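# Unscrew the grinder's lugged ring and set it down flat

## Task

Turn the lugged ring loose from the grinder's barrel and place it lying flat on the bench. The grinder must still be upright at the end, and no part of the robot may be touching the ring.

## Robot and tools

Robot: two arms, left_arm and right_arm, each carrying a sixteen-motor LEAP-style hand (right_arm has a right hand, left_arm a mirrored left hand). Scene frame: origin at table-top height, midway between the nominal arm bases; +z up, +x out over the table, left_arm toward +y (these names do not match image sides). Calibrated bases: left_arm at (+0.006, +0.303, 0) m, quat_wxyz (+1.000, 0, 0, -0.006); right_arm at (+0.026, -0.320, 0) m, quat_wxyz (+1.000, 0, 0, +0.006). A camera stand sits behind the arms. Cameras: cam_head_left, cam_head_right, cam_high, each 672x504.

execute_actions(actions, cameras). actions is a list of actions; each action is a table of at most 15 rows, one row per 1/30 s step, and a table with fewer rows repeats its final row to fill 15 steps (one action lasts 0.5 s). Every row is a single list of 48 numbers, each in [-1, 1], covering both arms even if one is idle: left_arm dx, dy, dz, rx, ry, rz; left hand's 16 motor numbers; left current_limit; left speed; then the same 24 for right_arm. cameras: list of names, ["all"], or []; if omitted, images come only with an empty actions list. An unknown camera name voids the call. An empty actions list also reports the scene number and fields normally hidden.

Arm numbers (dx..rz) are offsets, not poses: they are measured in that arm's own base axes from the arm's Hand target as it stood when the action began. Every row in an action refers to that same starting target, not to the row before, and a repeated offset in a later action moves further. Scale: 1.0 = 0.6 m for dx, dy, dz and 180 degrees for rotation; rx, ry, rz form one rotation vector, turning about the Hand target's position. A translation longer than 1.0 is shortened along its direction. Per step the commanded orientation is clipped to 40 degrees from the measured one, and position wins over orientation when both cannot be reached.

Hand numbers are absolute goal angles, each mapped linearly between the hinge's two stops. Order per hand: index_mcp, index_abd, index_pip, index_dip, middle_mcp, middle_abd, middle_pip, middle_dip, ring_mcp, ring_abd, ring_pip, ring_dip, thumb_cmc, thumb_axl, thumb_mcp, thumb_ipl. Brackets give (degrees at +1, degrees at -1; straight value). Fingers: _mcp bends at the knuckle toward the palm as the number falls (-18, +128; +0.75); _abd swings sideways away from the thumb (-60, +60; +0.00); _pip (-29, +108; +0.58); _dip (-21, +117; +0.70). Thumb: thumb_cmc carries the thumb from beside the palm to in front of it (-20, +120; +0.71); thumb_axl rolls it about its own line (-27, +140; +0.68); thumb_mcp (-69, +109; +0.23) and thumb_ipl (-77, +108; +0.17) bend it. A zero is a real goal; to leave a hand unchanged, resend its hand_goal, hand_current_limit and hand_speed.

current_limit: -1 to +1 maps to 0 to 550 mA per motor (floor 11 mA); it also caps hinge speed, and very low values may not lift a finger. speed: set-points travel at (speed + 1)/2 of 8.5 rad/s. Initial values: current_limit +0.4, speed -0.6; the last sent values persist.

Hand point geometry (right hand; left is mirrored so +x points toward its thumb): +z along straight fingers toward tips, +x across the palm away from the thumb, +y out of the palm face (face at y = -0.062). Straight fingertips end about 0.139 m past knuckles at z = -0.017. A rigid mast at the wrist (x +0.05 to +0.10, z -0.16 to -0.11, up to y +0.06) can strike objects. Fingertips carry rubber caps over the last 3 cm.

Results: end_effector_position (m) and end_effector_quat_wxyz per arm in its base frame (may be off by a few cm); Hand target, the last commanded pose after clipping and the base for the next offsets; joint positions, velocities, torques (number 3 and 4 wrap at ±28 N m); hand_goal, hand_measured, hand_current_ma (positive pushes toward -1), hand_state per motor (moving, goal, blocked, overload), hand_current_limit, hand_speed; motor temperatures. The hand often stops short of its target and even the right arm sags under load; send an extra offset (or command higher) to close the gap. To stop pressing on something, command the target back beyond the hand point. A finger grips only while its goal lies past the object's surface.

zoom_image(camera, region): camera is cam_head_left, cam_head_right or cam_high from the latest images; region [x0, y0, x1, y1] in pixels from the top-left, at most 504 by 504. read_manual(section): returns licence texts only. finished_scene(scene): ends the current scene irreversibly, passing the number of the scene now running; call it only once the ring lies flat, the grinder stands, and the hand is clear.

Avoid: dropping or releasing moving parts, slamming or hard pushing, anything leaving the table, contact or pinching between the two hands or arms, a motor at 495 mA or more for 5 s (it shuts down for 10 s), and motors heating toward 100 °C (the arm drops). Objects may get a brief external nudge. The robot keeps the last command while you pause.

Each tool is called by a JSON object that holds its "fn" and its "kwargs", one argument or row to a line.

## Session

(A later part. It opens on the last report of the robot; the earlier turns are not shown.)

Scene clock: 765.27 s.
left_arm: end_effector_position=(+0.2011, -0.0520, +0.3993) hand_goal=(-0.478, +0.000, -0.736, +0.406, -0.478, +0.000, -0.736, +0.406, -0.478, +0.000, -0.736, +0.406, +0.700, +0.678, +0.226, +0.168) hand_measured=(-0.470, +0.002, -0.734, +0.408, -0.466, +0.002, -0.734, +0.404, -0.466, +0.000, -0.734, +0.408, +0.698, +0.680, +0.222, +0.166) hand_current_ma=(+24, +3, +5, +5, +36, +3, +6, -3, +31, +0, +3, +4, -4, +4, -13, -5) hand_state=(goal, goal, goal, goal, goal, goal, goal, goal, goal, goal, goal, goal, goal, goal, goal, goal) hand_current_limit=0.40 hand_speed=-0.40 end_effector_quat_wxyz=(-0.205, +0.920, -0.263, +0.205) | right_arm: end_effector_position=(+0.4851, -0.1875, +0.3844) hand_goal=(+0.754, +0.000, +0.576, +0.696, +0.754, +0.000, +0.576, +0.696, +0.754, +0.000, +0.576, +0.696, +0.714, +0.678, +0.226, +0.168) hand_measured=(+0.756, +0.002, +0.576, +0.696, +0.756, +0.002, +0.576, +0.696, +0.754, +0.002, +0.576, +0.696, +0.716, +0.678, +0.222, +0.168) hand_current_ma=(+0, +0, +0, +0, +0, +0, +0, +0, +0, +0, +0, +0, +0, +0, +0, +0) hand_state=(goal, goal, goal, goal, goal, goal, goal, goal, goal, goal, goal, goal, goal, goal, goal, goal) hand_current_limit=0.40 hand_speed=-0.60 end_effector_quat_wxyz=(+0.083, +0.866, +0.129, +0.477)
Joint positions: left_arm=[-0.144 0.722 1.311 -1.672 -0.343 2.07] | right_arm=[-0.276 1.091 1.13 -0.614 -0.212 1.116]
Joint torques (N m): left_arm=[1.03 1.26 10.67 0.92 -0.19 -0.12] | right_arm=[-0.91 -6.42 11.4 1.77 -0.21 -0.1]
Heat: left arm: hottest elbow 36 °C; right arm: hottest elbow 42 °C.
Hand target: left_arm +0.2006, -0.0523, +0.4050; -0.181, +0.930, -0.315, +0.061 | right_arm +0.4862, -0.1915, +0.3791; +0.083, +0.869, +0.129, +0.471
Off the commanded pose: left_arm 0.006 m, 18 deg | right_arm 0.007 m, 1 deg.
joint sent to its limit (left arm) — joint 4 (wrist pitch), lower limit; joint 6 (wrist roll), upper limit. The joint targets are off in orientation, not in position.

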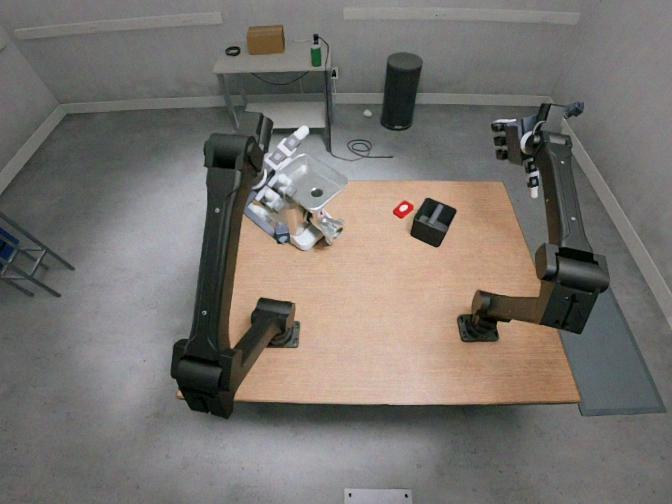

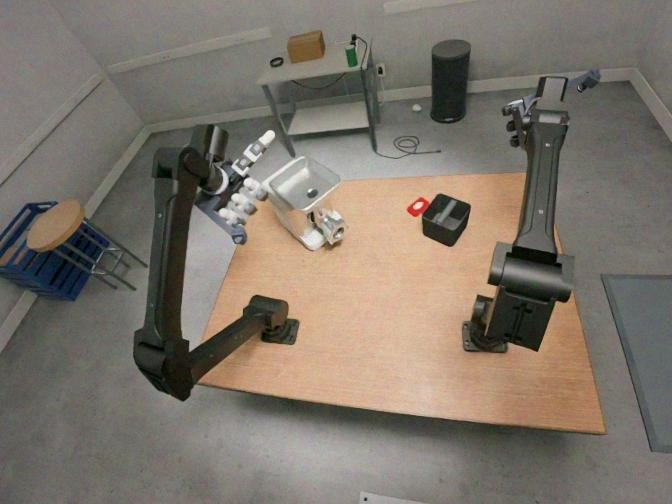

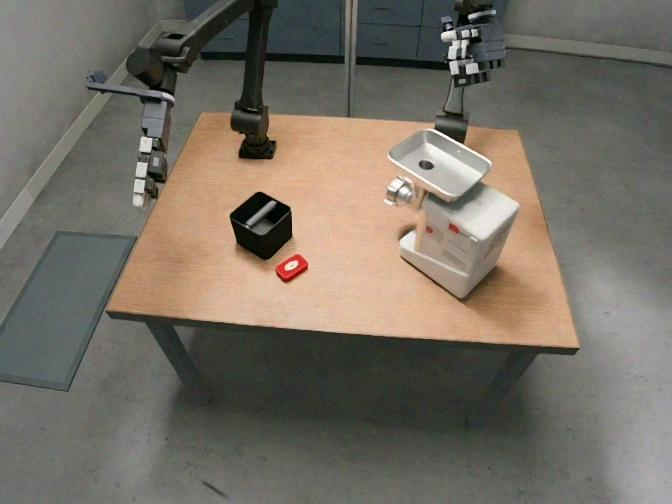

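{"fn": "execute_actions", "kwargs": {
  "actions": [
    [[0,0,0,0,0,0,-0.479,0,-0.737,0.406,-0.479,0,-0.737,0.406,-0.479,0,-0.737,0.406,0.7,0.678,0.226,0.168,0.4,-0.4,-0.0718,0.1179,-0.0159,0.0430,-0.0131,0.0364,0.754,0.25,0.576,0.696,-0.479,0,-0.737,0.406,0.754,-0.25,0.576,0.696,0.714,0.678,0.226,0.168,0.4,-0.5]],
    [[0,0,0,0,0,0,-0.479,0,-0.737,0.406,-0.479,0,-0.737,0.406,-0.479,0,-0.737,0.406,0.7,0.678,0.226,0.168,0.4,-0.4,-0.0718,0.1179,-0.0159,0.0430,-0.0131,0.0364,0.754,0.25,0.576,0.696,-0.479,0,-0.737,0.406,0.754,-0.25,0.576,0.696,0.714,0.678,0.226,0.168,0.4,-0.5]],
    [[0,0,0,0,0,0,-0.479,0,-0.737,0.406,-0.479,0,-0.737,0.406,-0.479,0,-0.737,0.406,0.7,0.678,0.226,0.168,0.4,-0.4,-0.0833,0.1333,-0.05,0.0430,-0.0131,0.0364,0.754,0.25,0.576,0.696,-0.479,0,-0.737,0.406,0.754,-0.25,0.576,0.696,0.1,0.678,0.226,0.168,0.4,-0.5]],
    [[0,0,0,0,0,0,-0.479,0,-0.737,0.406,-0.479,0,-0.737,0.406,-0.479,0,-0.737,0.406,0.7,0.678,0.226,0.168,0.4,-0.4,-0.0833,0.1333,-0.05,0.0430,-0.0131,0.0364,0.754,0.25,0.576,0.696,-0.479,0,-0.737,0.406,0.754,-0.25,0.576,0.696,-0.5,0.678,-0.3,0.168,0.4,-0.5]],
    [[0,0,0,0,0,0,-0.479,0,-0.737,0.406,-0.479,0,-0.737,0.406,-0.479,0,-0.737,0.406,0.7,0.678,0.226,0.168,0.4,-0.4,-0.0519,0.1123,-0.0833,0.0430,-0.0131,0.0364,0.754,0.25,0.576,0.696,-0.479,0,-0.737,0.406,0.754,-0.25,0.576,0.696,-0.5,0.678,-0.674,0.168,0.4,-0.5]],
    [[0,0,0,0,0,0,-0.479,0,-0.737,0.406,-0.479,0,-0.737,0.406,-0.479,0,-0.737,0.406,0.7,0.678,0.226,0.168,0.4,-0.4,-0.0519,0.1123,-0.0833,0.0430,-0.0131,0.0364,0.754,0.25,0.576,0.696,-0.479,0,-0.737,0.406,0.754,-0.25,0.576,0.696,-0.5,0.678,-0.674,0.168,0.4,-0.5]]
  ],
  "cameras": ["all"]
}}

Scene clock: 792.70 s.
left_arm: end_effector_position=(+0.2011, -0.0517, +0.3993) hand_goal=(-0.478, +0.000, -0.736, +0.406, -0.478, +0.000, -0.736, +0.406, -0.478, +0.000, -0.736, +0.406, +0.700, +0.678, +0.226, +0.168) hand_measured=(-0.470, +0.002, -0.734, +0.408, -0.466, +0.002, -0.734, +0.404, -0.466, +0.000, -0.734, +0.408, +0.698, +0.680, +0.222, +0.166) hand_current_ma=(+24, +3, +5, +5, +36, +3, +6, -3, +31, +0, +3, +4, -4, +4, -13, -5) hand_state=(goal, goal, goal, goal, goal, goal, goal, goal, goal, goal, goal, goal, goal, goal, goal, goal) hand_current_limit=0.40 hand_speed=-0.40 end_effector_quat_wxyz=(-0.206, +0.920, -0.263, +0.205) | right_arm: end_effector_position=(+0.2360, +0.2464, +0.1963) hand_goal=(+0.754, +0.250, +0.576, +0.696, -0.478, +0.000, -0.736, +0.406, +0.754, -0.250, +0.576, +0.696, -0.500, +0.678, -0.674, +0.168) hand_measured=(+0.752, +0.254, +0.574, +0.696, -0.474, +0.002, -0.734, +0.408, +0.752, -0.246, +0.574, +0.696, -0.492, +0.682, -0.670, +0.168) hand_current_ma=(+0, +0, +0, +0, +0, +0, +0, +0, +0, +0, +0, +0, +1, +0, +0, +0) hand_state=(goal, goal, goal, goal, goal, goal, goal, goal, goal, goal, goal, goal, goal, goal, goal, goal) hand_current_limit=0.40 hand_speed=-0.50 end_effector_quat_wxyz=(-0.397, +0.683, +0.212, +0.575)
Joint positions: left_arm=[-0.144 0.722 1.311 -1.672 -0.344 2.07] | right_arm=[1.148 0.597 0.192 0.382 0.242 1.88]
Joint torques (N m): left_arm=[0.97 1.26 10.67 0.92 -0.19 -0.12] | right_arm=[-0.91 0.09 10.32 2.73 0.06 -0.04]
Heat: left arm: hottest elbow 35 °C; right arm: hottest elbow 42 °C.
Hand target: left_arm +0.2006, -0.0524, +0.4050; -0.181, +0.930, -0.315, +0.061 | right_arm +0.2378, +0.2446, +0.2000; -0.402, +0.677, +0.202, +0.582
Off the commanded pose: left_arm 0.006 m, 18 deg | right_arm 0.004 m, 2 deg.
joint sent to its limit (left arm) — joint 4 (wrist pitch), lower limit; joint 6 (wrist roll), upper limit. The joint targets are off in orientation, not in position.

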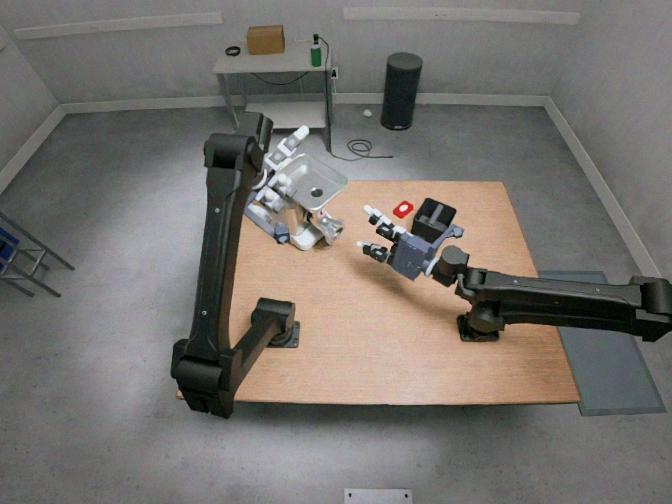

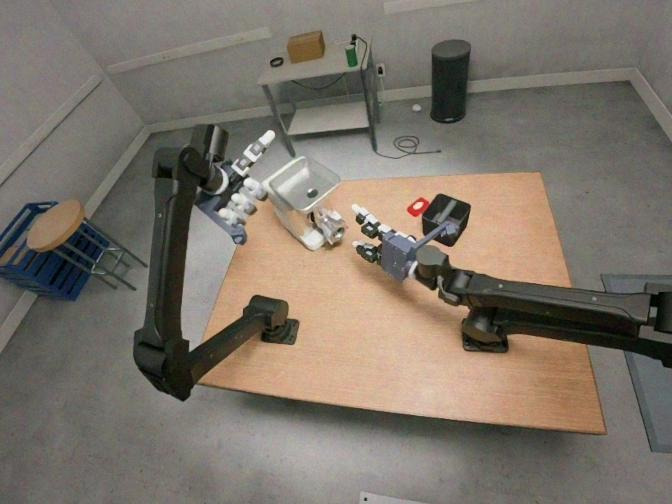

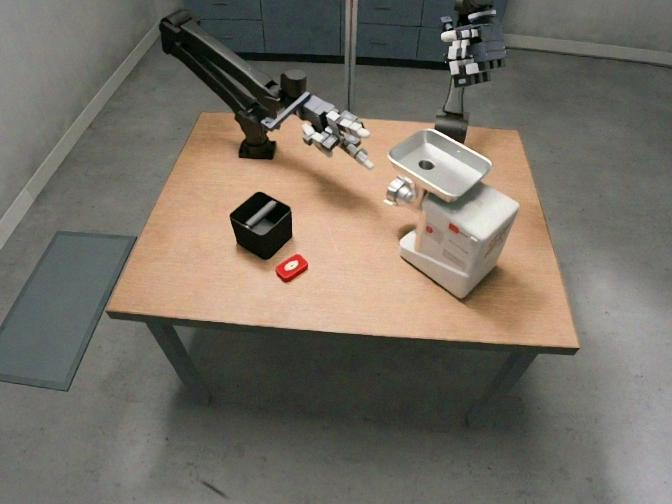

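{"fn": "execute_actions", "kwargs": {
  "actions": [
    [[0,0,0,0,0,0,-0.479,0,-0.737,0.406,-0.479,0,-0.737,0.406,-0.479,0,-0.737,0.406,0.7,0.678,0.226,0.168,0.4,-0.4,0,0,-0.08,0,0,0,0.754,0.25,0.576,0.696,-0.479,0,-0.737,0.406,0.754,-0.25,0.576,0.696,-0.5,0.678,-0.674,0.168,0.4,-0.5]],
    [[0,0,0,0,0,0,-0.479,0,-0.737,0.406,-0.479,0,-0.737,0.406,-0.479,0,-0.737,0.406,0.7,0.678,0.226,0.168,0.4,-0.4,0,0,-0.08,0,0,0,0.754,0.25,0.576,0.696,-0.479,0,-0.737,0.406,0.754,-0.25,0.576,0.696,-0.5,0.678,-0.674,0.168,0.4,-0.5]]
  ],
  "cameras": ["all"]
}}

{"fn": "zoom_image", "kwargs": {
  "camera": "cam_head_left",
  "region": [300, 180, 420, 300]
}}

{"fn": "zoom_image", "kwargs": {
  "camera": "cam_high",
  "region": [310, 120, 430, 240]
}}

Scene clock: 799.97 s.
left_arm: end_effector_position=(+0.2011, -0.0517, +0.3993) hand_goal=(-0.478, +0.000, -0.736, +0.406, -0.478, +0.000, -0.736, +0.406, -0.478, +0.000, -0.736, +0.406, +0.700, +0.678, +0.226, +0.168) hand_measured=(-0.470, +0.002, -0.734, +0.408, -0.466, +0.002, -0.734, +0.404, -0.466, +0.000, -0.734, +0.408, +0.698, +0.680, +0.222, +0.166) hand_current_ma=(+24, +3, +5, +5, +36, +3, +6, -3, +31, +0, +3, +4, -4, +4, -13, -5) hand_state=(goal, goal, goal, goal, goal, goal, goal, goal, goal, goal, goal, goal, goal, goal, goal, goal) hand_current_limit=0.40 hand_speed=-0.40 end_effector_quat_wxyz=(-0.206, +0.920, -0.263, +0.205) | right_arm: end_effector_position=(+0.2370, +0.2496, +0.1054) hand_goal=(+0.754, +0.250, +0.576, +0.696, -0.478, +0.000, -0.736, +0.406, +0.754, -0.250, +0.576, +0.696, -0.500, +0.678, -0.674, +0.168) hand_measured=(+0.750, +0.254, +0.574, +0.696, -0.476, +0.002, -0.734, +0.408, +0.752, -0.246, +0.574, +0.696, -0.492, +0.682, -0.670, +0.168) hand_current_ma=(+0, +0, +0, +0, +0, +0, +0, +0, +0, +0, +0, +0, +1, +0, +0, +0) hand_state=(goal, goal, goal, goal, goal, goal, goal, goal, goal, goal, goal, goal, goal, goal, goal, goal) hand_current_limit=0.40 hand_speed=-0.50 end_effector_quat_wxyz=(-0.406, +0.678, +0.204, +0.578)
Joint positions: left_arm=[-0.144 0.722 1.311 -1.672 -0.344 2.07] | right_arm=[1.147 1.236 0.036 1.197 0.242 1.892]
Joint torques (N m): left_arm=[0.97 1.26 10.66 0.92 -0.19 -0.12] | right_arm=[-1.2 -2.2 4.38 2.71 0.09 -0.16]
Heat: left arm: hottest elbow 35 °C; right arm: hottest elbow 42 °C.
Hand target: left_arm +0.2006, -0.0524, +0.4050; -0.181, +0.930, -0.315, +0.061 | right_arm +0.2377, +0.2447, +0.1039; -0.402, +0.677, +0.203, +0.581
Off the commanded pose: left_arm 0.006 m, 18 deg | right_arm 0.005 m, 1 deg.
joint sent to its limit (left arm) — joint 4 (wrist pitch), lower limit; joint 6 (wrist roll), upper limit. The joint targets are off in orientation, not in position.

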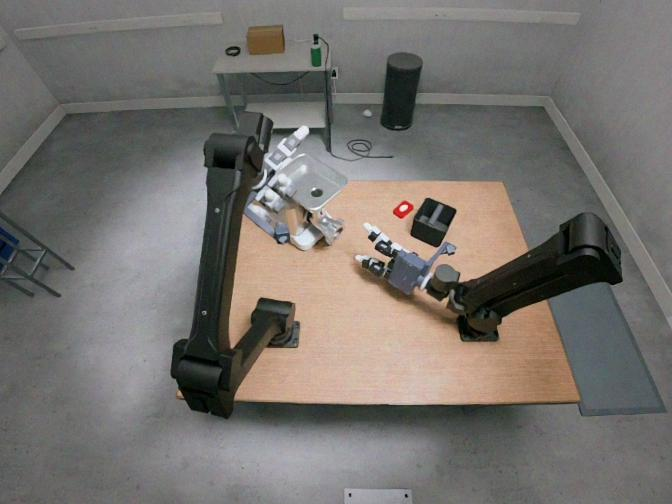

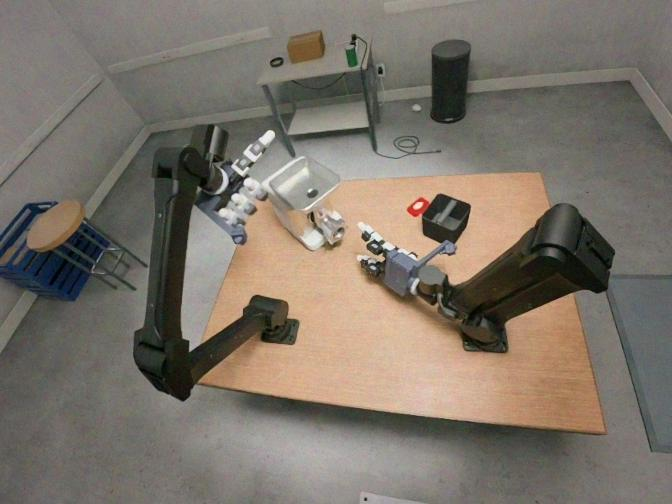

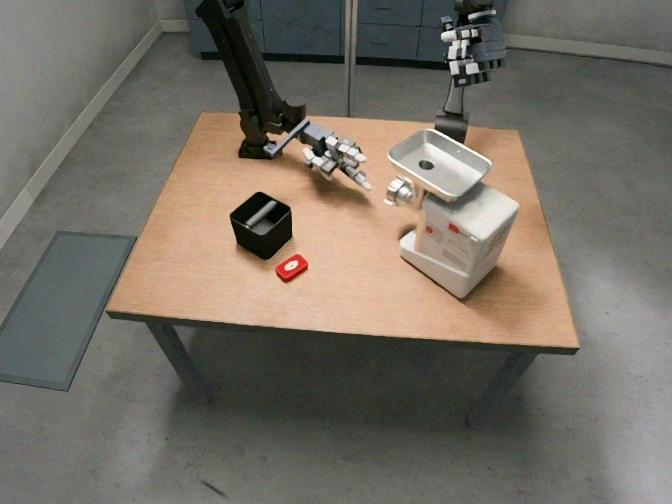

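Scaled by 4.200 from the camera's 672x504 image, which has a finer 960x720 frame.

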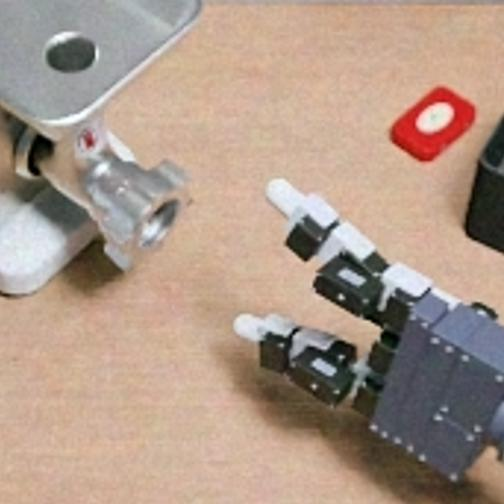

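Scaled by 4.200 from the camera's 672x504 image, which has a finer 960x720 frame.

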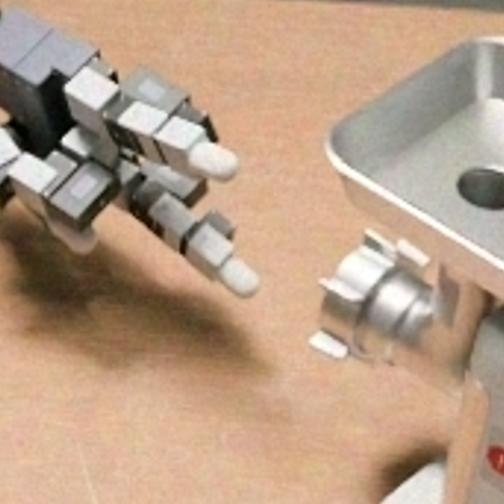

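{"fn": "execute_actions", "kwargs": {
  "actions": [
    [[0,0,0,0,0,0,-0.479,0,-0.737,0.406,-0.479,0,-0.737,0.406,-0.479,0,-0.737,0.406,0.7,0.678,0.226,0.168,0.4,-0.4,0.0495,0.0778,-0.0183,0,0,0,0.754,0.25,0.576,0.696,-0.479,0,-0.737,0.406,0.754,-0.25,0.576,0.696,-0.5,0.678,-0.674,0.168,0.4,-0.5]]
  ],
  "cameras": ["all"]
}}

{"fn": "zoom_image", "kwargs": {
  "camera": "cam_head_left",
  "region": [310, 190, 390, 270]
}}

{"fn": "zoom_image", "kwargs": {
  "camera": "cam_high",
  "region": [350, 140, 430, 220]
}}

Scene clock: 815.10 s.
left_arm: end_effector_position=(+0.2011, -0.0517, +0.3993) hand_goal=(-0.478, +0.000, -0.736, +0.406, -0.478, +0.000, -0.736, +0.406, -0.478, +0.000, -0.736, +0.406, +0.700, +0.678, +0.226, +0.168) hand_measured=(-0.470, +0.002, -0.734, +0.408, -0.466, +0.002, -0.734, +0.404, -0.466, +0.000, -0.734, +0.408, +0.698, +0.680, +0.222, +0.166) hand_current_ma=(+24, +3, +5, +5, +36, +3, +6, -3, +31, +0, +3, +4, -4, +4, -13, -5) hand_state=(goal, goal, goal, goal, goal, goal, goal, goal, goal, goal, goal, goal, goal, goal, goal, goal) hand_current_limit=0.40 hand_speed=-0.40 end_effector_quat_wxyz=(-0.206, +0.920, -0.263, +0.205) | right_arm: end_effector_position=(+0.2598, +0.2872, +0.0802) hand_goal=(+0.754, +0.250, +0.576, +0.696, -0.478, +0.000, -0.736, +0.406, +0.754, -0.250, +0.576, +0.696, -0.500, +0.678, -0.674, +0.168) hand_measured=(+0.750, +0.254, +0.574, +0.696, -0.476, +0.002, -0.734, +0.408, +0.752, -0.246, +0.574, +0.696, -0.492, +0.682, -0.670, +0.168) hand_current_ma=(+0, +0, +0, +0, +0, +0, +0, +0, +0, +0, +0, +0, +1, +0, +0, +0) hand_state=(goal, goal, goal, goal, goal, goal, goal, goal, goal, goal, goal, goal, goal, goal, goal, goal) hand_current_limit=0.40 hand_speed=-0.50 end_effector_quat_wxyz=(-0.396, +0.691, +0.212, +0.567)
Joint positions: left_arm=[-0.144 0.722 1.311 -1.672 -0.344 2.07] | right_arm=[1.121 1.511 0.148 1.319 0.215 1.892]
Joint torques (N m): left_arm=[0.97 1.26 10.67 0.94 -0.19 -0.12] | right_arm=[-1.38 -5.77 4.94 2.93 -0.11 -0.18]
Heat: left arm: hottest elbow 35 °C; right arm: hottest elbow 39 °C.
Hand target: left_arm +0.2006, -0.0524, +0.4050; -0.181, +0.930, -0.315, +0.061 | right_arm +0.2674, +0.2914, +0.0930; -0.402, +0.677, +0.203, +0.581
Off the commanded pose: left_arm 0.006 m, 18 deg | right_arm 0.015 m, 3 deg.
joint sent to its limit (left arm) — joint 4 (wrist pitch), lower limit; joint 6 (wrist roll), upper limit. The joint targets are off in orientation, not in position.

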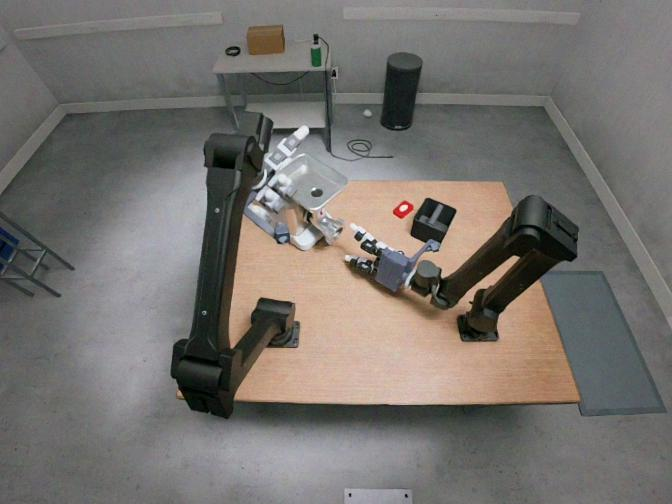

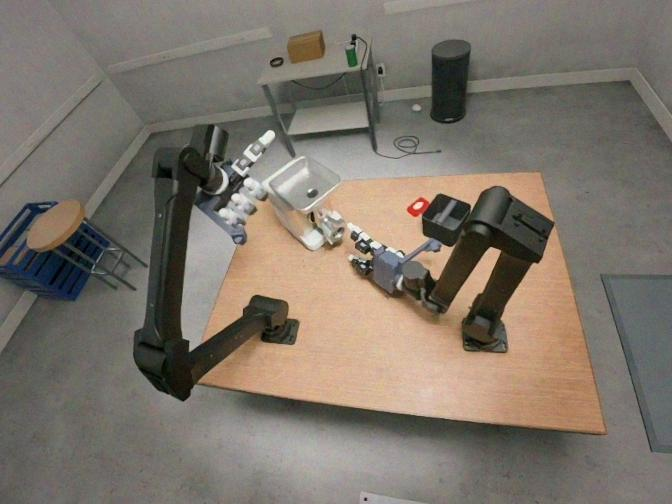

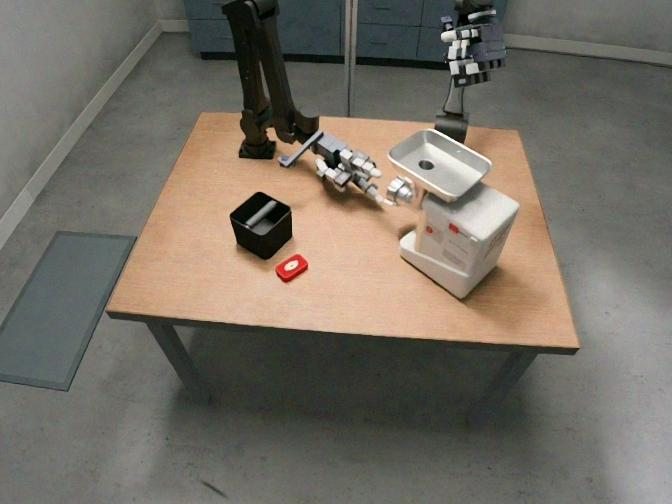

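Scaled by 6.300 from the camera's 672x504 image, which has a finer 960x720 frame.

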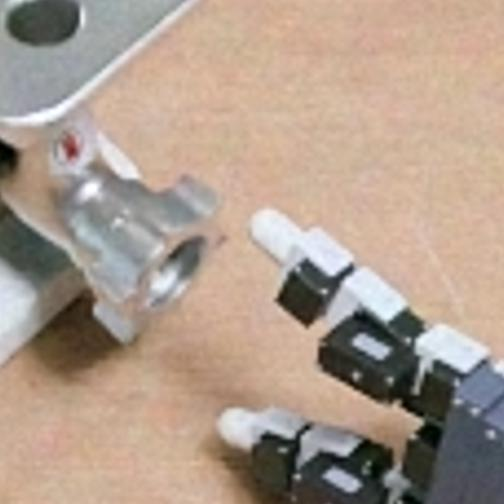

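Scaled by 6.300 from the camera's 672x504 image, which has a finer 960x720 frame.

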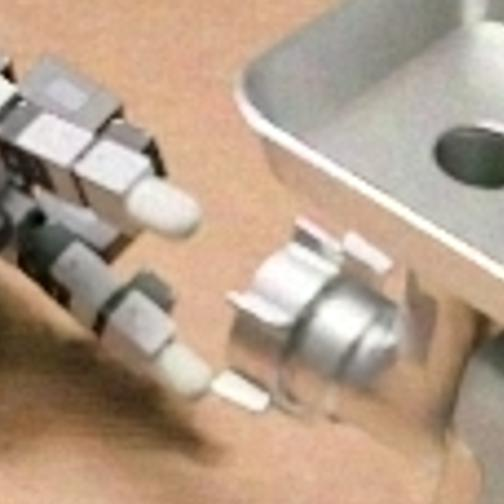

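{"fn": "execute_actions", "kwargs": {
  "actions": [
    [[0,0,0,0,0,0,-0.479,0,-0.737,0.406,-0.479,0,-0.737,0.406,-0.479,0,-0.737,0.406,0.7,0.678,0.226,0.168,0.4,-0.4,0.0,0.0,0.04,0,0,0,0.754,0.25,0.576,0.696,-0.479,0,-0.737,0.406,0.754,-0.25,0.576,0.696,-0.5,0.678,-0.674,0.168,0.4,-0.5]],
    [[0,0,0,0,0,0,-0.479,0,-0.737,0.406,-0.479,0,-0.737,0.406,-0.479,0,-0.737,0.406,0.7,0.678,0.226,0.168,0.4,-0.4,0.0287,0.0412,0.0,0,0,0,0.754,0.25,0.576,0.696,-0.479,0,-0.737,0.406,0.754,-0.25,0.576,0.696,-0.5,0.678,-0.674,0.168,0.4,-0.5]]
  ],
  "cameras": ["cam_head_left","cam_high"]
}}

{"fn": "zoom_image", "kwargs": {
  "camera": "cam_head_left",
  "region": [310, 190, 390, 270]
}}

{"fn": "zoom_image", "kwargs": {
  "camera": "cam_high",
  "region": [350, 140, 430, 220]
}}

Scene clock: 822.23 s.
left_arm: end_effector_position=(+0.2011, -0.0517, +0.3993) hand_goal=(-0.478, +0.000, -0.736, +0.406, -0.478, +0.000, -0.736, +0.406, -0.478, +0.000, -0.736, +0.406, +0.700, +0.678, +0.226, +0.168) hand_measured=(-0.470, +0.002, -0.734, +0.408, -0.466, +0.002, -0.734, +0.404, -0.466, +0.000, -0.734, +0.408, +0.698, +0.680, +0.222, +0.166) hand_current_ma=(+24, +3, +5, +5, +36, +3, +6, -3, +31, +0, +3, +4, -4, +4, -13, -5) hand_state=(goal, goal, goal, goal, goal, goal, goal, goal, goal, goal, goal, goal, goal, goal, goal, goal) hand_current_limit=0.40 hand_speed=-0.40 end_effector_quat_wxyz=(-0.206, +0.920, -0.263, +0.205) | right_arm: end_effector_position=(+0.2751, +0.3090, +0.1106) hand_goal=(+0.754, +0.250, +0.576, +0.696, -0.478, +0.000, -0.736, +0.406, +0.754, -0.250, +0.576, +0.696, -0.500, +0.678, -0.674, +0.168) hand_measured=(+0.752, +0.254, +0.574, +0.696, -0.478, +0.002, -0.734, +0.408, +0.752, -0.246, +0.574, +0.696, -0.492, +0.682, -0.670, +0.168) hand_current_ma=(+0, +0, +0, +0, +0, +0, +0, +0, +0, +0, +0, +0, +1, +0, +0, +0) hand_state=(goal, goal, goal, goal, goal, goal, goal, goal, goal, goal, goal, goal, goal, goal, goal, goal) hand_current_limit=0.40 hand_speed=-0.50 end_effector_quat_wxyz=(-0.403, +0.681, +0.207, +0.575)
Joint positions: left_arm=[-0.144 0.722 1.311 -1.672 -0.344 2.07] | right_arm=[1.104 1.4 0.222 1.164 0.198 1.891]
Joint torques (N m): left_arm=[0.97 1.26 10.67 0.92 -0.19 -0.12] | right_arm=[-1.32 -5.36 7.8 1.94 -0.1 -0.13]
Heat: left arm: hottest elbow 35 °C; right arm: hottest elbow 39 °C.
Hand target: left_arm +0.2006, -0.0524, +0.4050; -0.181, +0.930, -0.315, +0.061 | right_arm +0.2846, +0.3161, +0.1170; -0.402, +0.677, +0.203, +0.582
Off the commanded pose: left_arm 0.006 m, 18 deg | right_arm 0.014 m, 1 deg.
joint sent to its limit (left arm) — joint 4 (wrist pitch), lower limit; joint 6 (wrist roll), upper limit. The joint targets are off in orientation, not in position.
Images, in order (width x height): cam_head_left 672x504, cam_high 672x504.

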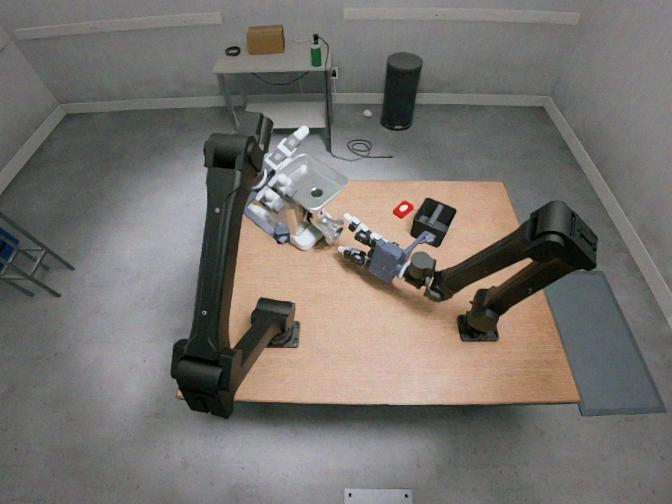

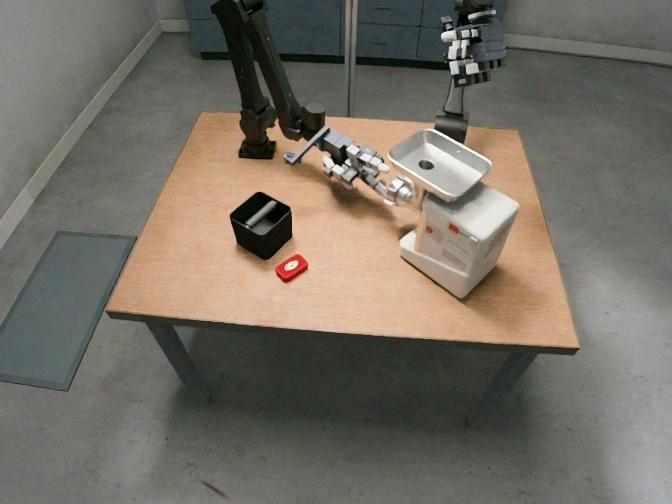

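Scaled by 6.300 from the camera's 672x504 image, which has a finer 960x720 frame.

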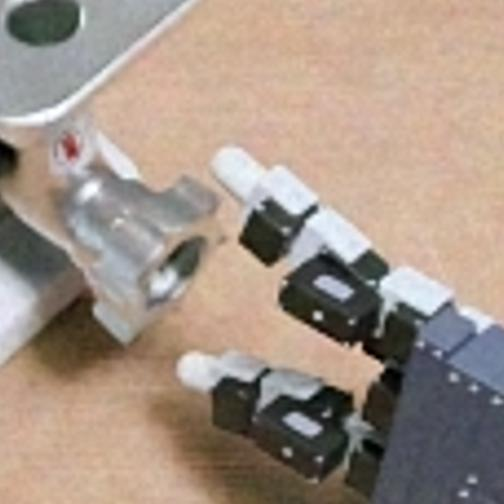

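Scaled by 6.300 from the camera's 672x504 image, which has a finer 960x720 frame.

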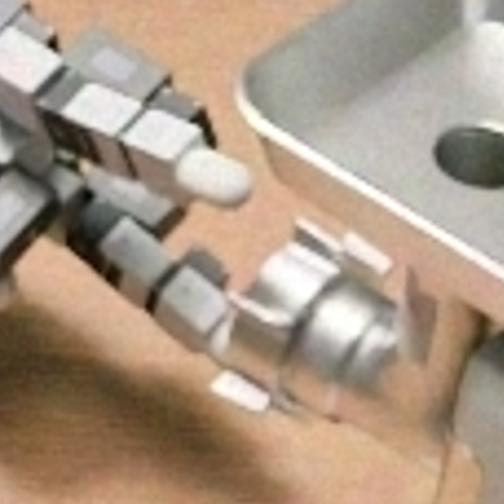

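{"fn": "execute_actions", "kwargs": {
  "actions": [
    [[0,0,0,0,0,0,-0.479,0,-0.737,0.406,-0.479,0,-0.737,0.406,-0.479,0,-0.737,0.406,0.7,0.678,0.226,0.168,0.4,-0.4,0.0,0.0,-0.025,0,0,0,0.754,0.25,0.576,0.696,-0.479,0,-0.737,0.406,0.754,-0.25,0.576,0.696,-0.5,0.678,-0.674,0.168,0.4,-0.5]],
    [[0,0,0,0,0,0,-0.479,0,-0.737,0.406,-0.479,0,-0.737,0.406,-0.479,0,-0.737,0.406,0.7,0.678,0.226,0.168,0.4,-0.4,0.0212,0.0256,0.0,0,0,0,0.754,0.25,0.576,0.696,-0.479,0,-0.737,0.406,0.754,-0.25,0.576,0.696,-0.5,0.678,-0.674,0.168,0.4,-0.5]]
  ],
  "cameras": ["cam_head_left","cam_high"]
}}

{"fn": "zoom_image", "kwargs": {
  "camera": "cam_head_left",
  "region": [310, 190, 390, 270]
}}

{"fn": "zoom_image", "kwargs": {
  "camera": "cam_high",
  "region": [350, 140, 430, 220]
}}

Scene clock: 828.93 s.
left_arm: end_effector_position=(+0.2011, -0.0517, +0.3993) hand_goal=(-0.478, +0.000, -0.736, +0.406, -0.478, +0.000, -0.736, +0.406, -0.478, +0.000, -0.736, +0.406, +0.700, +0.678, +0.226, +0.168) hand_measured=(-0.470, +0.002, -0.734, +0.408, -0.466, +0.002, -0.734, +0.404, -0.466, +0.000, -0.734, +0.408, +0.698, +0.680, +0.222, +0.166) hand_current_ma=(+24, +3, +5, +5, +36, +3, +6, -3, +31, +0, +3, +4, -4, +4, -13, -5) hand_state=(goal, goal, goal, goal, goal, goal, goal, goal, goal, goal, goal, goal, goal, goal, goal, goal) hand_current_limit=0.40 hand_speed=-0.40 end_effector_quat_wxyz=(-0.206, +0.920, -0.263, +0.205) | right_arm: end_effector_position=(+0.2876, +0.3243, +0.0974) hand_goal=(+0.754, +0.250, +0.576, +0.696, -0.478, +0.000, -0.736, +0.406, +0.754, -0.250, +0.576, +0.696, -0.500, +0.678, -0.674, +0.168) hand_measured=(+0.752, +0.254, +0.574, +0.696, -0.478, +0.002, -0.734, +0.408, +0.752, -0.246, +0.574, +0.696, -0.492, +0.682, -0.670, +0.168) hand_current_ma=(+0, +0, +0, +0, +0, +0, +0, +0, +0, +0, +0, +0, +1, +0, +0, +0) hand_state=(goal, goal, goal, goal, goal, goal, goal, goal, goal, goal, goal, goal, goal, goal, goal, goal) hand_current_limit=0.40 hand_speed=-0.50 end_effector_quat_wxyz=(-0.402, +0.682, +0.207, +0.574)
Joint positions: left_arm=[-0.144 0.722 1.311 -1.672 -0.344 2.07] | right_arm=[1.088 1.518 0.268 1.233 0.182 1.891]
Joint torques (N m): left_arm=[0.97 1.26 10.67 0.94 -0.19 -0.12] | right_arm=[-1.03 -5.3 7.08 2.28 -0.1 -0.14]
Heat: left arm: hottest elbow 35 °C; right arm: hottest elbow 38 °C.
Hand target: left_arm +0.2006, -0.0524, +0.4050; -0.181, +0.930, -0.315, +0.061 | right_arm +0.2974, +0.3314, +0.1019; -0.402, +0.677, +0.203, +0.581
Off the commanded pose: left_arm 0.006 m, 18 deg | right_arm 0.013 m, 1 deg.
joint sent to its limit (left arm) — joint 4 (wrist pitch), lower limit; joint 6 (wrist roll), upper limit. The joint targets are off in orientation, not in position.
Images, in order (width x height): cam_head_left 672x504, cam_high 672x504.

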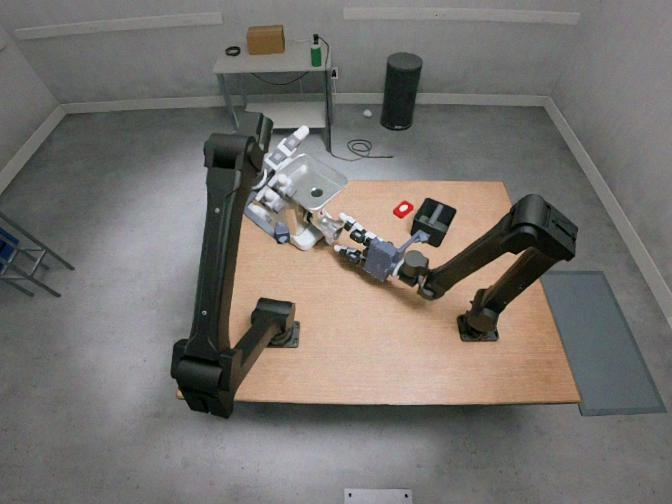

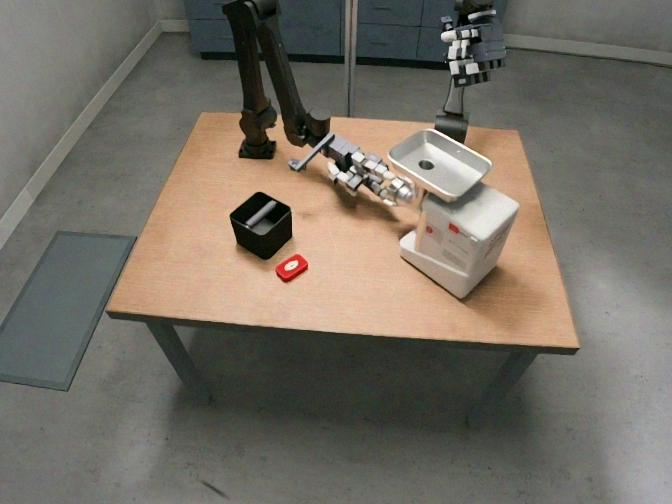

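Scaled by 6.300 from the camera's 672x504 image, which has a finer 960x720 frame.

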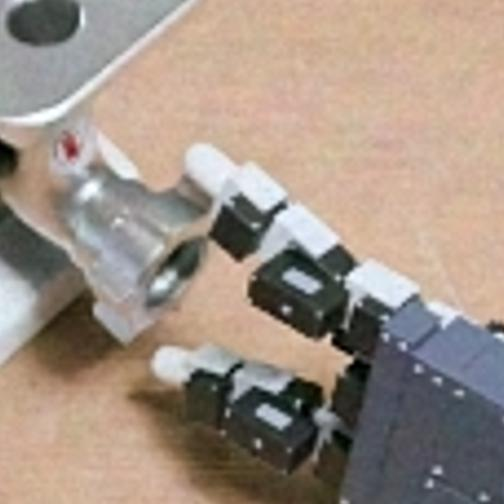

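Scaled by 6.300 from the camera's 672x504 image, which has a finer 960x720 frame.

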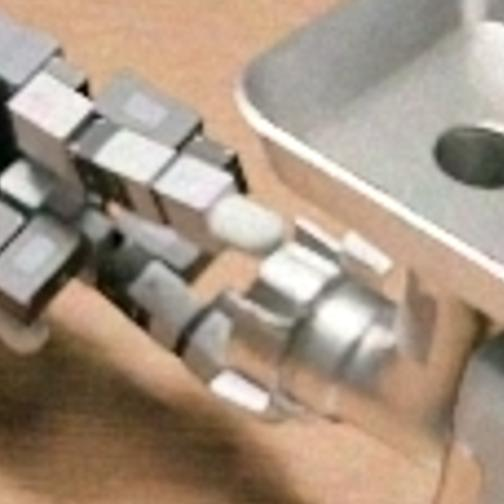

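{"fn": "execute_actions", "kwargs": {
  "actions": [
    [[0,0,0,0,0,0,-0.479,0,-0.737,0.406,-0.479,0,-0.737,0.406,-0.479,0,-0.737,0.406,0.7,0.678,0.226,0.168,0.4,-0.4,0.0208,0.026,0.0,0,0,0,0.754,0.25,0.576,0.696,-0.479,0,-0.737,0.406,0.754,-0.25,0.576,0.696,-0.5,0.678,-0.674,0.168,0.4,-0.5]]
  ],
  "cameras": ["cam_head_left","cam_high"]
}}

{"fn": "zoom_image", "kwargs": {
  "camera": "cam_head_left",
  "region": [310, 190, 390, 270]
}}

{"fn": "zoom_image", "kwargs": {
  "camera": "cam_high",
  "region": [350, 140, 430, 220]
}}

Scene clock: 833.13 s.
left_arm: end_effector_position=(+0.2011, -0.0517, +0.3993) hand_goal=(-0.478, +0.000, -0.736, +0.406, -0.478, +0.000, -0.736, +0.406, -0.478, +0.000, -0.736, +0.406, +0.700, +0.678, +0.226, +0.168) hand_measured=(-0.470, +0.002, -0.734, +0.408, -0.466, +0.002, -0.734, +0.404, -0.466, +0.000, -0.734, +0.408, +0.698, +0.680, +0.222, +0.166) hand_current_ma=(+24, +3, +5, +5, +36, +3, +6, -3, +31, +0, +3, +4, -4, +4, -13, -5) hand_state=(goal, goal, goal, goal, goal, goal, goal, goal, goal, goal, goal, goal, goal, goal, goal, goal) hand_current_limit=0.40 hand_speed=-0.40 end_effector_quat_wxyz=(-0.206, +0.920, -0.263, +0.205) | right_arm: end_effector_position=(+0.2999, +0.3411, +0.1005) hand_goal=(+0.754, +0.250, +0.576, +0.696, -0.478, +0.000, -0.736, +0.406, +0.754, -0.250, +0.576, +0.696, -0.500, +0.678, -0.674, +0.168) hand_measured=(+0.752, +0.254, +0.574, +0.696, -0.478, +0.002, -0.734, +0.408, +0.752, -0.246, +0.574, +0.696, -0.492, +0.682, -0.670, +0.168) hand_current_ma=(+0, +0, +0, +0, +0, +0, +0, +0, +0, +0, +0, +0, +1, +0, +0, +0) hand_state=(goal, goal, goal, goal, goal, goal, goal, goal, goal, goal, goal, goal, goal, goal, goal, goal) hand_current_limit=0.40 hand_speed=-0.50 end_effector_quat_wxyz=(-0.406, +0.678, +0.205, +0.578)
Joint positions: left_arm=[-0.144 0.722 1.311 -1.672 -0.344 2.07] | right_arm=[1.077 1.555 0.321 1.232 0.17 1.891]
Joint torques (N m): left_arm=[0.97 1.26 10.67 0.94 -0.2 -0.12] | right_arm=[-1.55 -6.59 7.21 1.85 -0.13 -0.12]
Motor temperatures (°C): left_arm=[22 27 35 24 33 23] | right_arm=[22 24 38 24 22 21]
Heat: left arm: hottest elbow 35 °C; right arm: hottest elbow 38 °C.
Hand target: left_arm +0.2006, -0.0524, +0.4050; -0.181, +0.930, -0.315, +0.061 | right_arm +0.3098, +0.3471, +0.1021; -0.403, +0.677, +0.203, +0.582
Off the commanded pose: left_arm 0.006 m, 18 deg | right_arm 0.012 m, 1 deg.
joint sent to its limit (left arm) — joint 4 (wrist pitch), lower limit; joint 6 (wrist roll), upper limit. The joint targets are off in orientation, not in position.
Images, in order (width x height): cam_head_left 672x504, cam_high 672x504.

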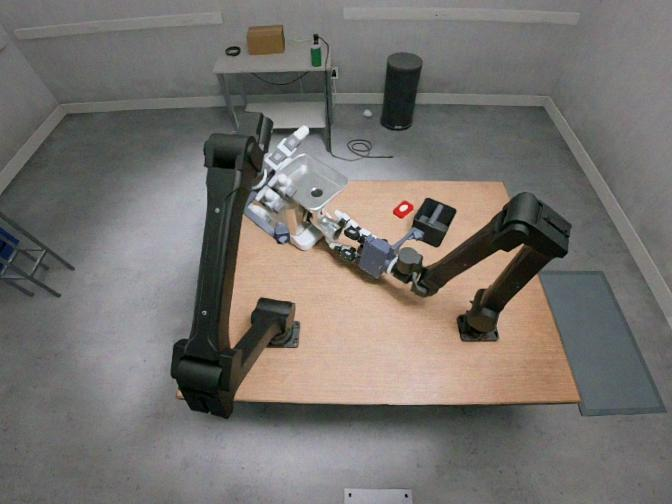

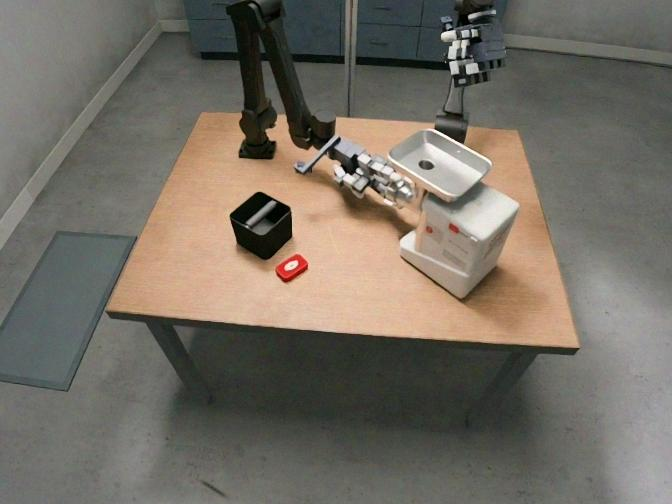

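Scaled by 6.300 from the camera's 672x504 image, which has a finer 960x720 frame.

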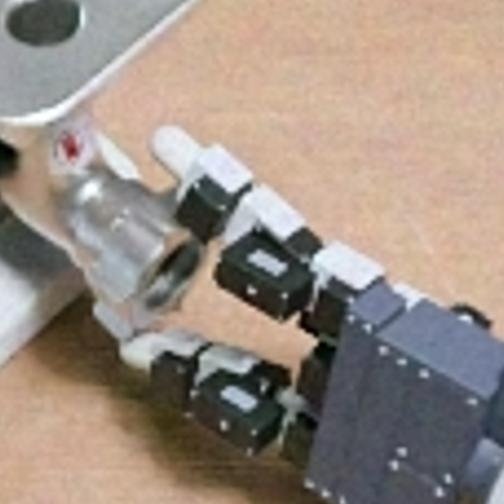

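Scaled by 6.300 from the camera's 672x504 image, which has a finer 960x720 frame.

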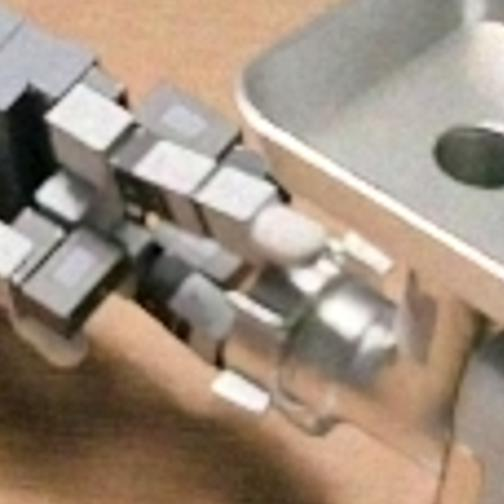

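{"fn": "execute_actions", "kwargs": {
  "actions": [
    [[0,0,0,0,0,0,-0.479,0,-0.737,0.406,-0.479,0,-0.737,0.406,-0.479,0,-0.737,0.406,0.7,0.678,0.226,0.168,0.4,-0.4,0,0,0,0,0,0,0.754,0.08,0.576,0.696,-0.479,0,-0.737,0.406,0.754,-0.08,0.576,0.696,-0.5,0.678,-0.674,0.168,0.4,-0.7]],
    [[0,0,0,0,0,0,-0.479,0,-0.737,0.406,-0.479,0,-0.737,0.406,-0.479,0,-0.737,0.406,0.7,0.678,0.226,0.168,0.4,-0.4,0,0,0,0,0,0,0.754,0.0,0.576,0.696,-0.479,0,-0.737,0.406,0.754,0.0,0.576,0.696,-0.5,0.678,-0.674,0.168,0.4,-0.7]]
  ],
  "cameras": ["cam_high"]
}}

{"fn": "zoom_image", "kwargs": {
  "camera": "cam_high",
  "region": [350, 140, 430, 220]
}}

Scene clock: 837.27 s.
left_arm: end_effector_position=(+0.2011, -0.0517, +0.3993) hand_goal=(-0.478, +0.000, -0.736, +0.406, -0.478, +0.000, -0.736, +0.406, -0.478, +0.000, -0.736, +0.406, +0.700, +0.678, +0.226, +0.168) hand_measured=(-0.470, +0.002, -0.734, +0.408, -0.466, +0.002, -0.734, +0.404, -0.466, +0.000, -0.734, +0.408, +0.698, +0.680, +0.222, +0.166) hand_current_ma=(+24, +3, +5, +5, +36, +3, +6, -3, +31, +0, +3, +4, -4, +4, -13, -5) hand_state=(goal, goal, goal, goal, goal, goal, goal, goal, goal, goal, goal, goal, goal, goal, goal, goal) hand_current_limit=0.40 hand_speed=-0.40 end_effector_quat_wxyz=(-0.206, +0.920, -0.263, +0.205) | right_arm: end_effector_position=(+0.2999, +0.3411, +0.1005) hand_goal=(+0.754, +0.000, +0.576, +0.696, -0.478, +0.000, -0.736, +0.406, +0.754, +0.000, +0.576, +0.696, -0.500, +0.678, -0.674, +0.168) hand_measured=(+0.752, +0.058, +0.574, +0.696, -0.478, +0.002, -0.734, +0.408, +0.752, -0.054, +0.574, +0.696, -0.492, +0.682, -0.670, +0.168) hand_current_ma=(+0, +47, +0, +0, +0, +0, +0, +0, +0, -41, +0, +0, +1, +0, +0, +0) hand_state=(goal, blocked, goal, goal, goal, goal, goal, goal, goal, blocked, goal, goal, goal, goal, goal, goal) hand_current_limit=0.40 hand_speed=-0.70 end_effector_quat_wxyz=(-0.406, +0.678, +0.205, +0.578)
Joint positions: left_arm=[-0.144 0.722 1.311 -1.672 -0.344 2.07] | right_arm=[1.077 1.555 0.321 1.232 0.17 1.891]
Joint torques (N m): left_arm=[0.97 1.32 10.67 0.92 -0.19 -0.12] | right_arm=[-1.26 -6.12 7.3 1.72 -0.1 -0.17]
Heat: left arm: hottest elbow 35 °C; right arm: hottest elbow 38 °C.
Hand target: left_arm +0.2006, -0.0524, +0.4050; -0.181, +0.930, -0.315, +0.061 | right_arm +0.3098, +0.3471, +0.1021; -0.403, +0.677, +0.203, +0.582
Off the commanded pose: left_arm 0.006 m, 18 deg | right_arm 0.012 m, 1 deg.
joint sent to its limit (left arm) — joint 4 (wrist pitch), lower limit; joint 6 (wrist roll), upper limit. The joint targets are off in orientation, not in position.
Images, in order (width x height): cam_high 672x504.

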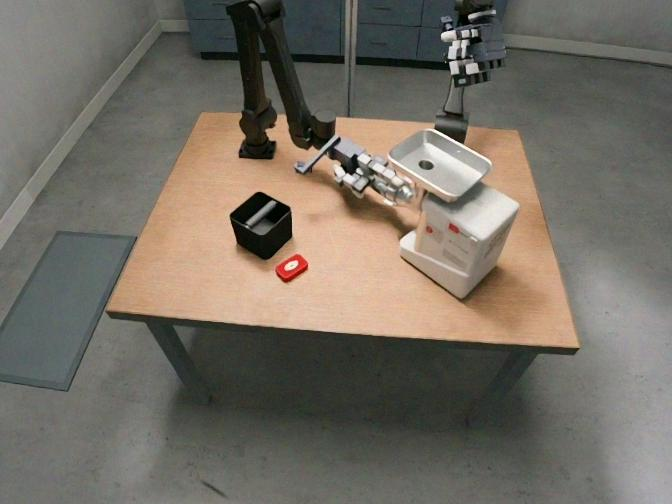

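Scaled by 6.300 from the camera's 672x504 image, which has a finer 960x720 frame.

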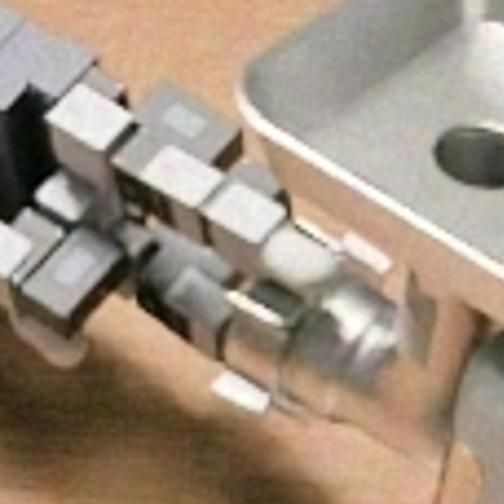

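{"fn": "execute_actions", "kwargs": {
  "actions": [
    [[0,0,0,0,0,0,-0.479,0,-0.737,0.406,-0.479,0,-0.737,0.406,-0.479,0,-0.737,0.406,0.7,0.678,0.226,0.168,0.4,-0.4,0.0159,-0.0148,0.0538,-0.0868,-0.1084,0,0.754,-0.15,0.576,0.696,-0.479,0,-0.737,0.406,0.754,0.15,0.576,0.696,-0.5,0.678,-0.674,0.168,0.4,-0.7]],
    [[0,0,0,0,0,0,-0.479,0,-0.737,0.406,-0.479,0,-0.737,0.406,-0.479,0,-0.737,0.406,0.7,0.678,0.226,0.168,0.4,-0.4,-0.0035,0.0007,0.0578,-0.0868,-0.1084,0,0.754,-0.15,0.576,0.696,-0.479,0,-0.737,0.406,0.754,0.15,0.576,0.696,-0.5,0.678,-0.674,0.168,0.4,-0.7]]
  ],
  "cameras": ["cam_high"]
}}

{"fn": "zoom_image", "kwargs": {
  "camera": "cam_high",
  "region": [350, 140, 430, 220]
}}

Scene clock: 848.60 s.
left_arm: end_effector_position=(+0.2011, -0.0517, +0.3993) hand_goal=(-0.478, +0.000, -0.736, +0.406, -0.478, +0.000, -0.736, +0.406, -0.478, +0.000, -0.736, +0.406, +0.700, +0.678, +0.226, +0.168) hand_measured=(-0.470, +0.002, -0.734, +0.408, -0.466, +0.002, -0.734, +0.404, -0.466, +0.000, -0.734, +0.408, +0.698, +0.680, +0.222, +0.166) hand_current_ma=(+24, +3, +5, +5, +36, +3, +6, -3, +31, +0, +3, +4, -4, +4, -13, -5) hand_state=(goal, goal, goal, goal, goal, goal, goal, goal, goal, goal, goal, goal, goal, goal, goal, goal) hand_current_limit=0.40 hand_speed=-0.40 end_effector_quat_wxyz=(-0.206, +0.920, -0.263, +0.205) | right_arm: end_effector_position=(+0.3088, +0.3350, +0.1674) hand_goal=(+0.754, -0.150, +0.576, +0.696, -0.478, +0.000, -0.736, +0.406, +0.754, +0.150, +0.576, +0.696, -0.500, +0.678, -0.674, +0.168) hand_measured=(+0.808, +0.036, +0.606, +0.700, -0.478, +0.002, -0.734, +0.408, +0.708, -0.050, +0.548, +0.690, -0.492, +0.682, -0.674, +0.168) hand_current_ma=(+58, +385, +18, +1, +0, +0, +0, +0, -45, -385, -15, -1, +2, +1, +0, +0) hand_state=(blocked, blocked, blocked, goal, goal, goal, goal, goal, blocked, blocked, blocked, goal, goal, goal, goal, goal) hand_current_limit=0.40 hand_speed=-0.70 end_effector_quat_wxyz=(-0.131, +0.534, +0.469, +0.691)
Joint positions: left_arm=[-0.144 0.722 1.311 -1.672 -0.344 2.07] | right_arm=[1.078 1.571 0.321 1.24 0.17 1.04]
Joint torques (N m): left_arm=[0.97 1.26 10.67 0.92 -0.19 -0.12] | right_arm=[-1.49 -5.48 6.48 2.55 -0.15 -0.32]
Heat: left arm: hottest elbow 35 °C; right arm: hottest elbow 37 °C.
Hand target: left_arm +0.2006, -0.0524, +0.4050; -0.181, +0.930, -0.315, +0.061 | right_arm +0.3173, +0.3387, +0.1690; -0.119, +0.528, +0.470, +0.697
Off the commanded pose: left_arm 0.006 m, 18 deg | right_arm 0.009 m, 2 deg.
joint sent to its limit (left arm) — joint 4 (wrist pitch), lower limit; joint 6 (wrist roll), upper limit. The joint targets are off in orientation, not in position.
Images, in order (width x height): cam_high 672x504.

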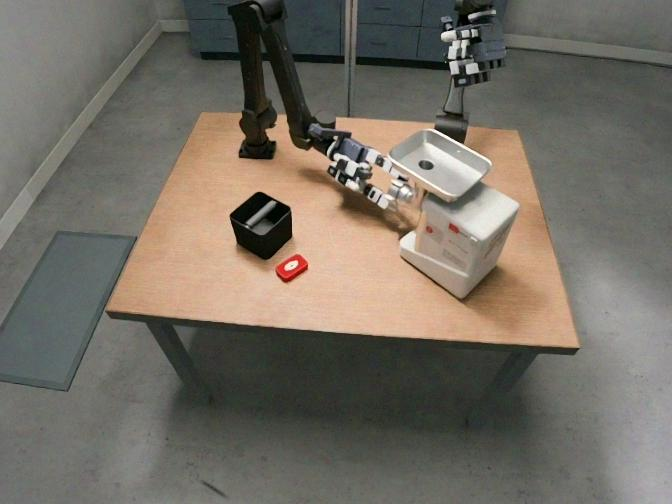

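Scaled by 6.300 from the camera's 672x504 image, which has a finer 960x720 frame.

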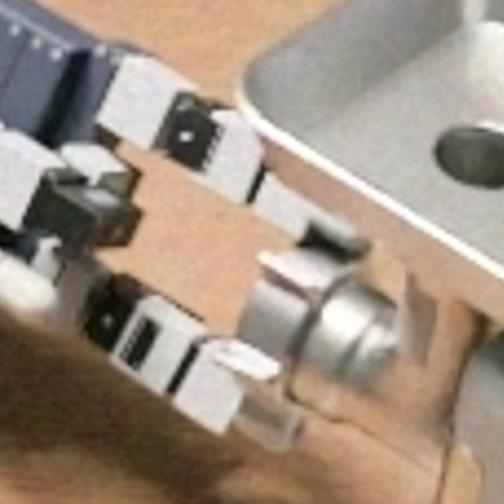

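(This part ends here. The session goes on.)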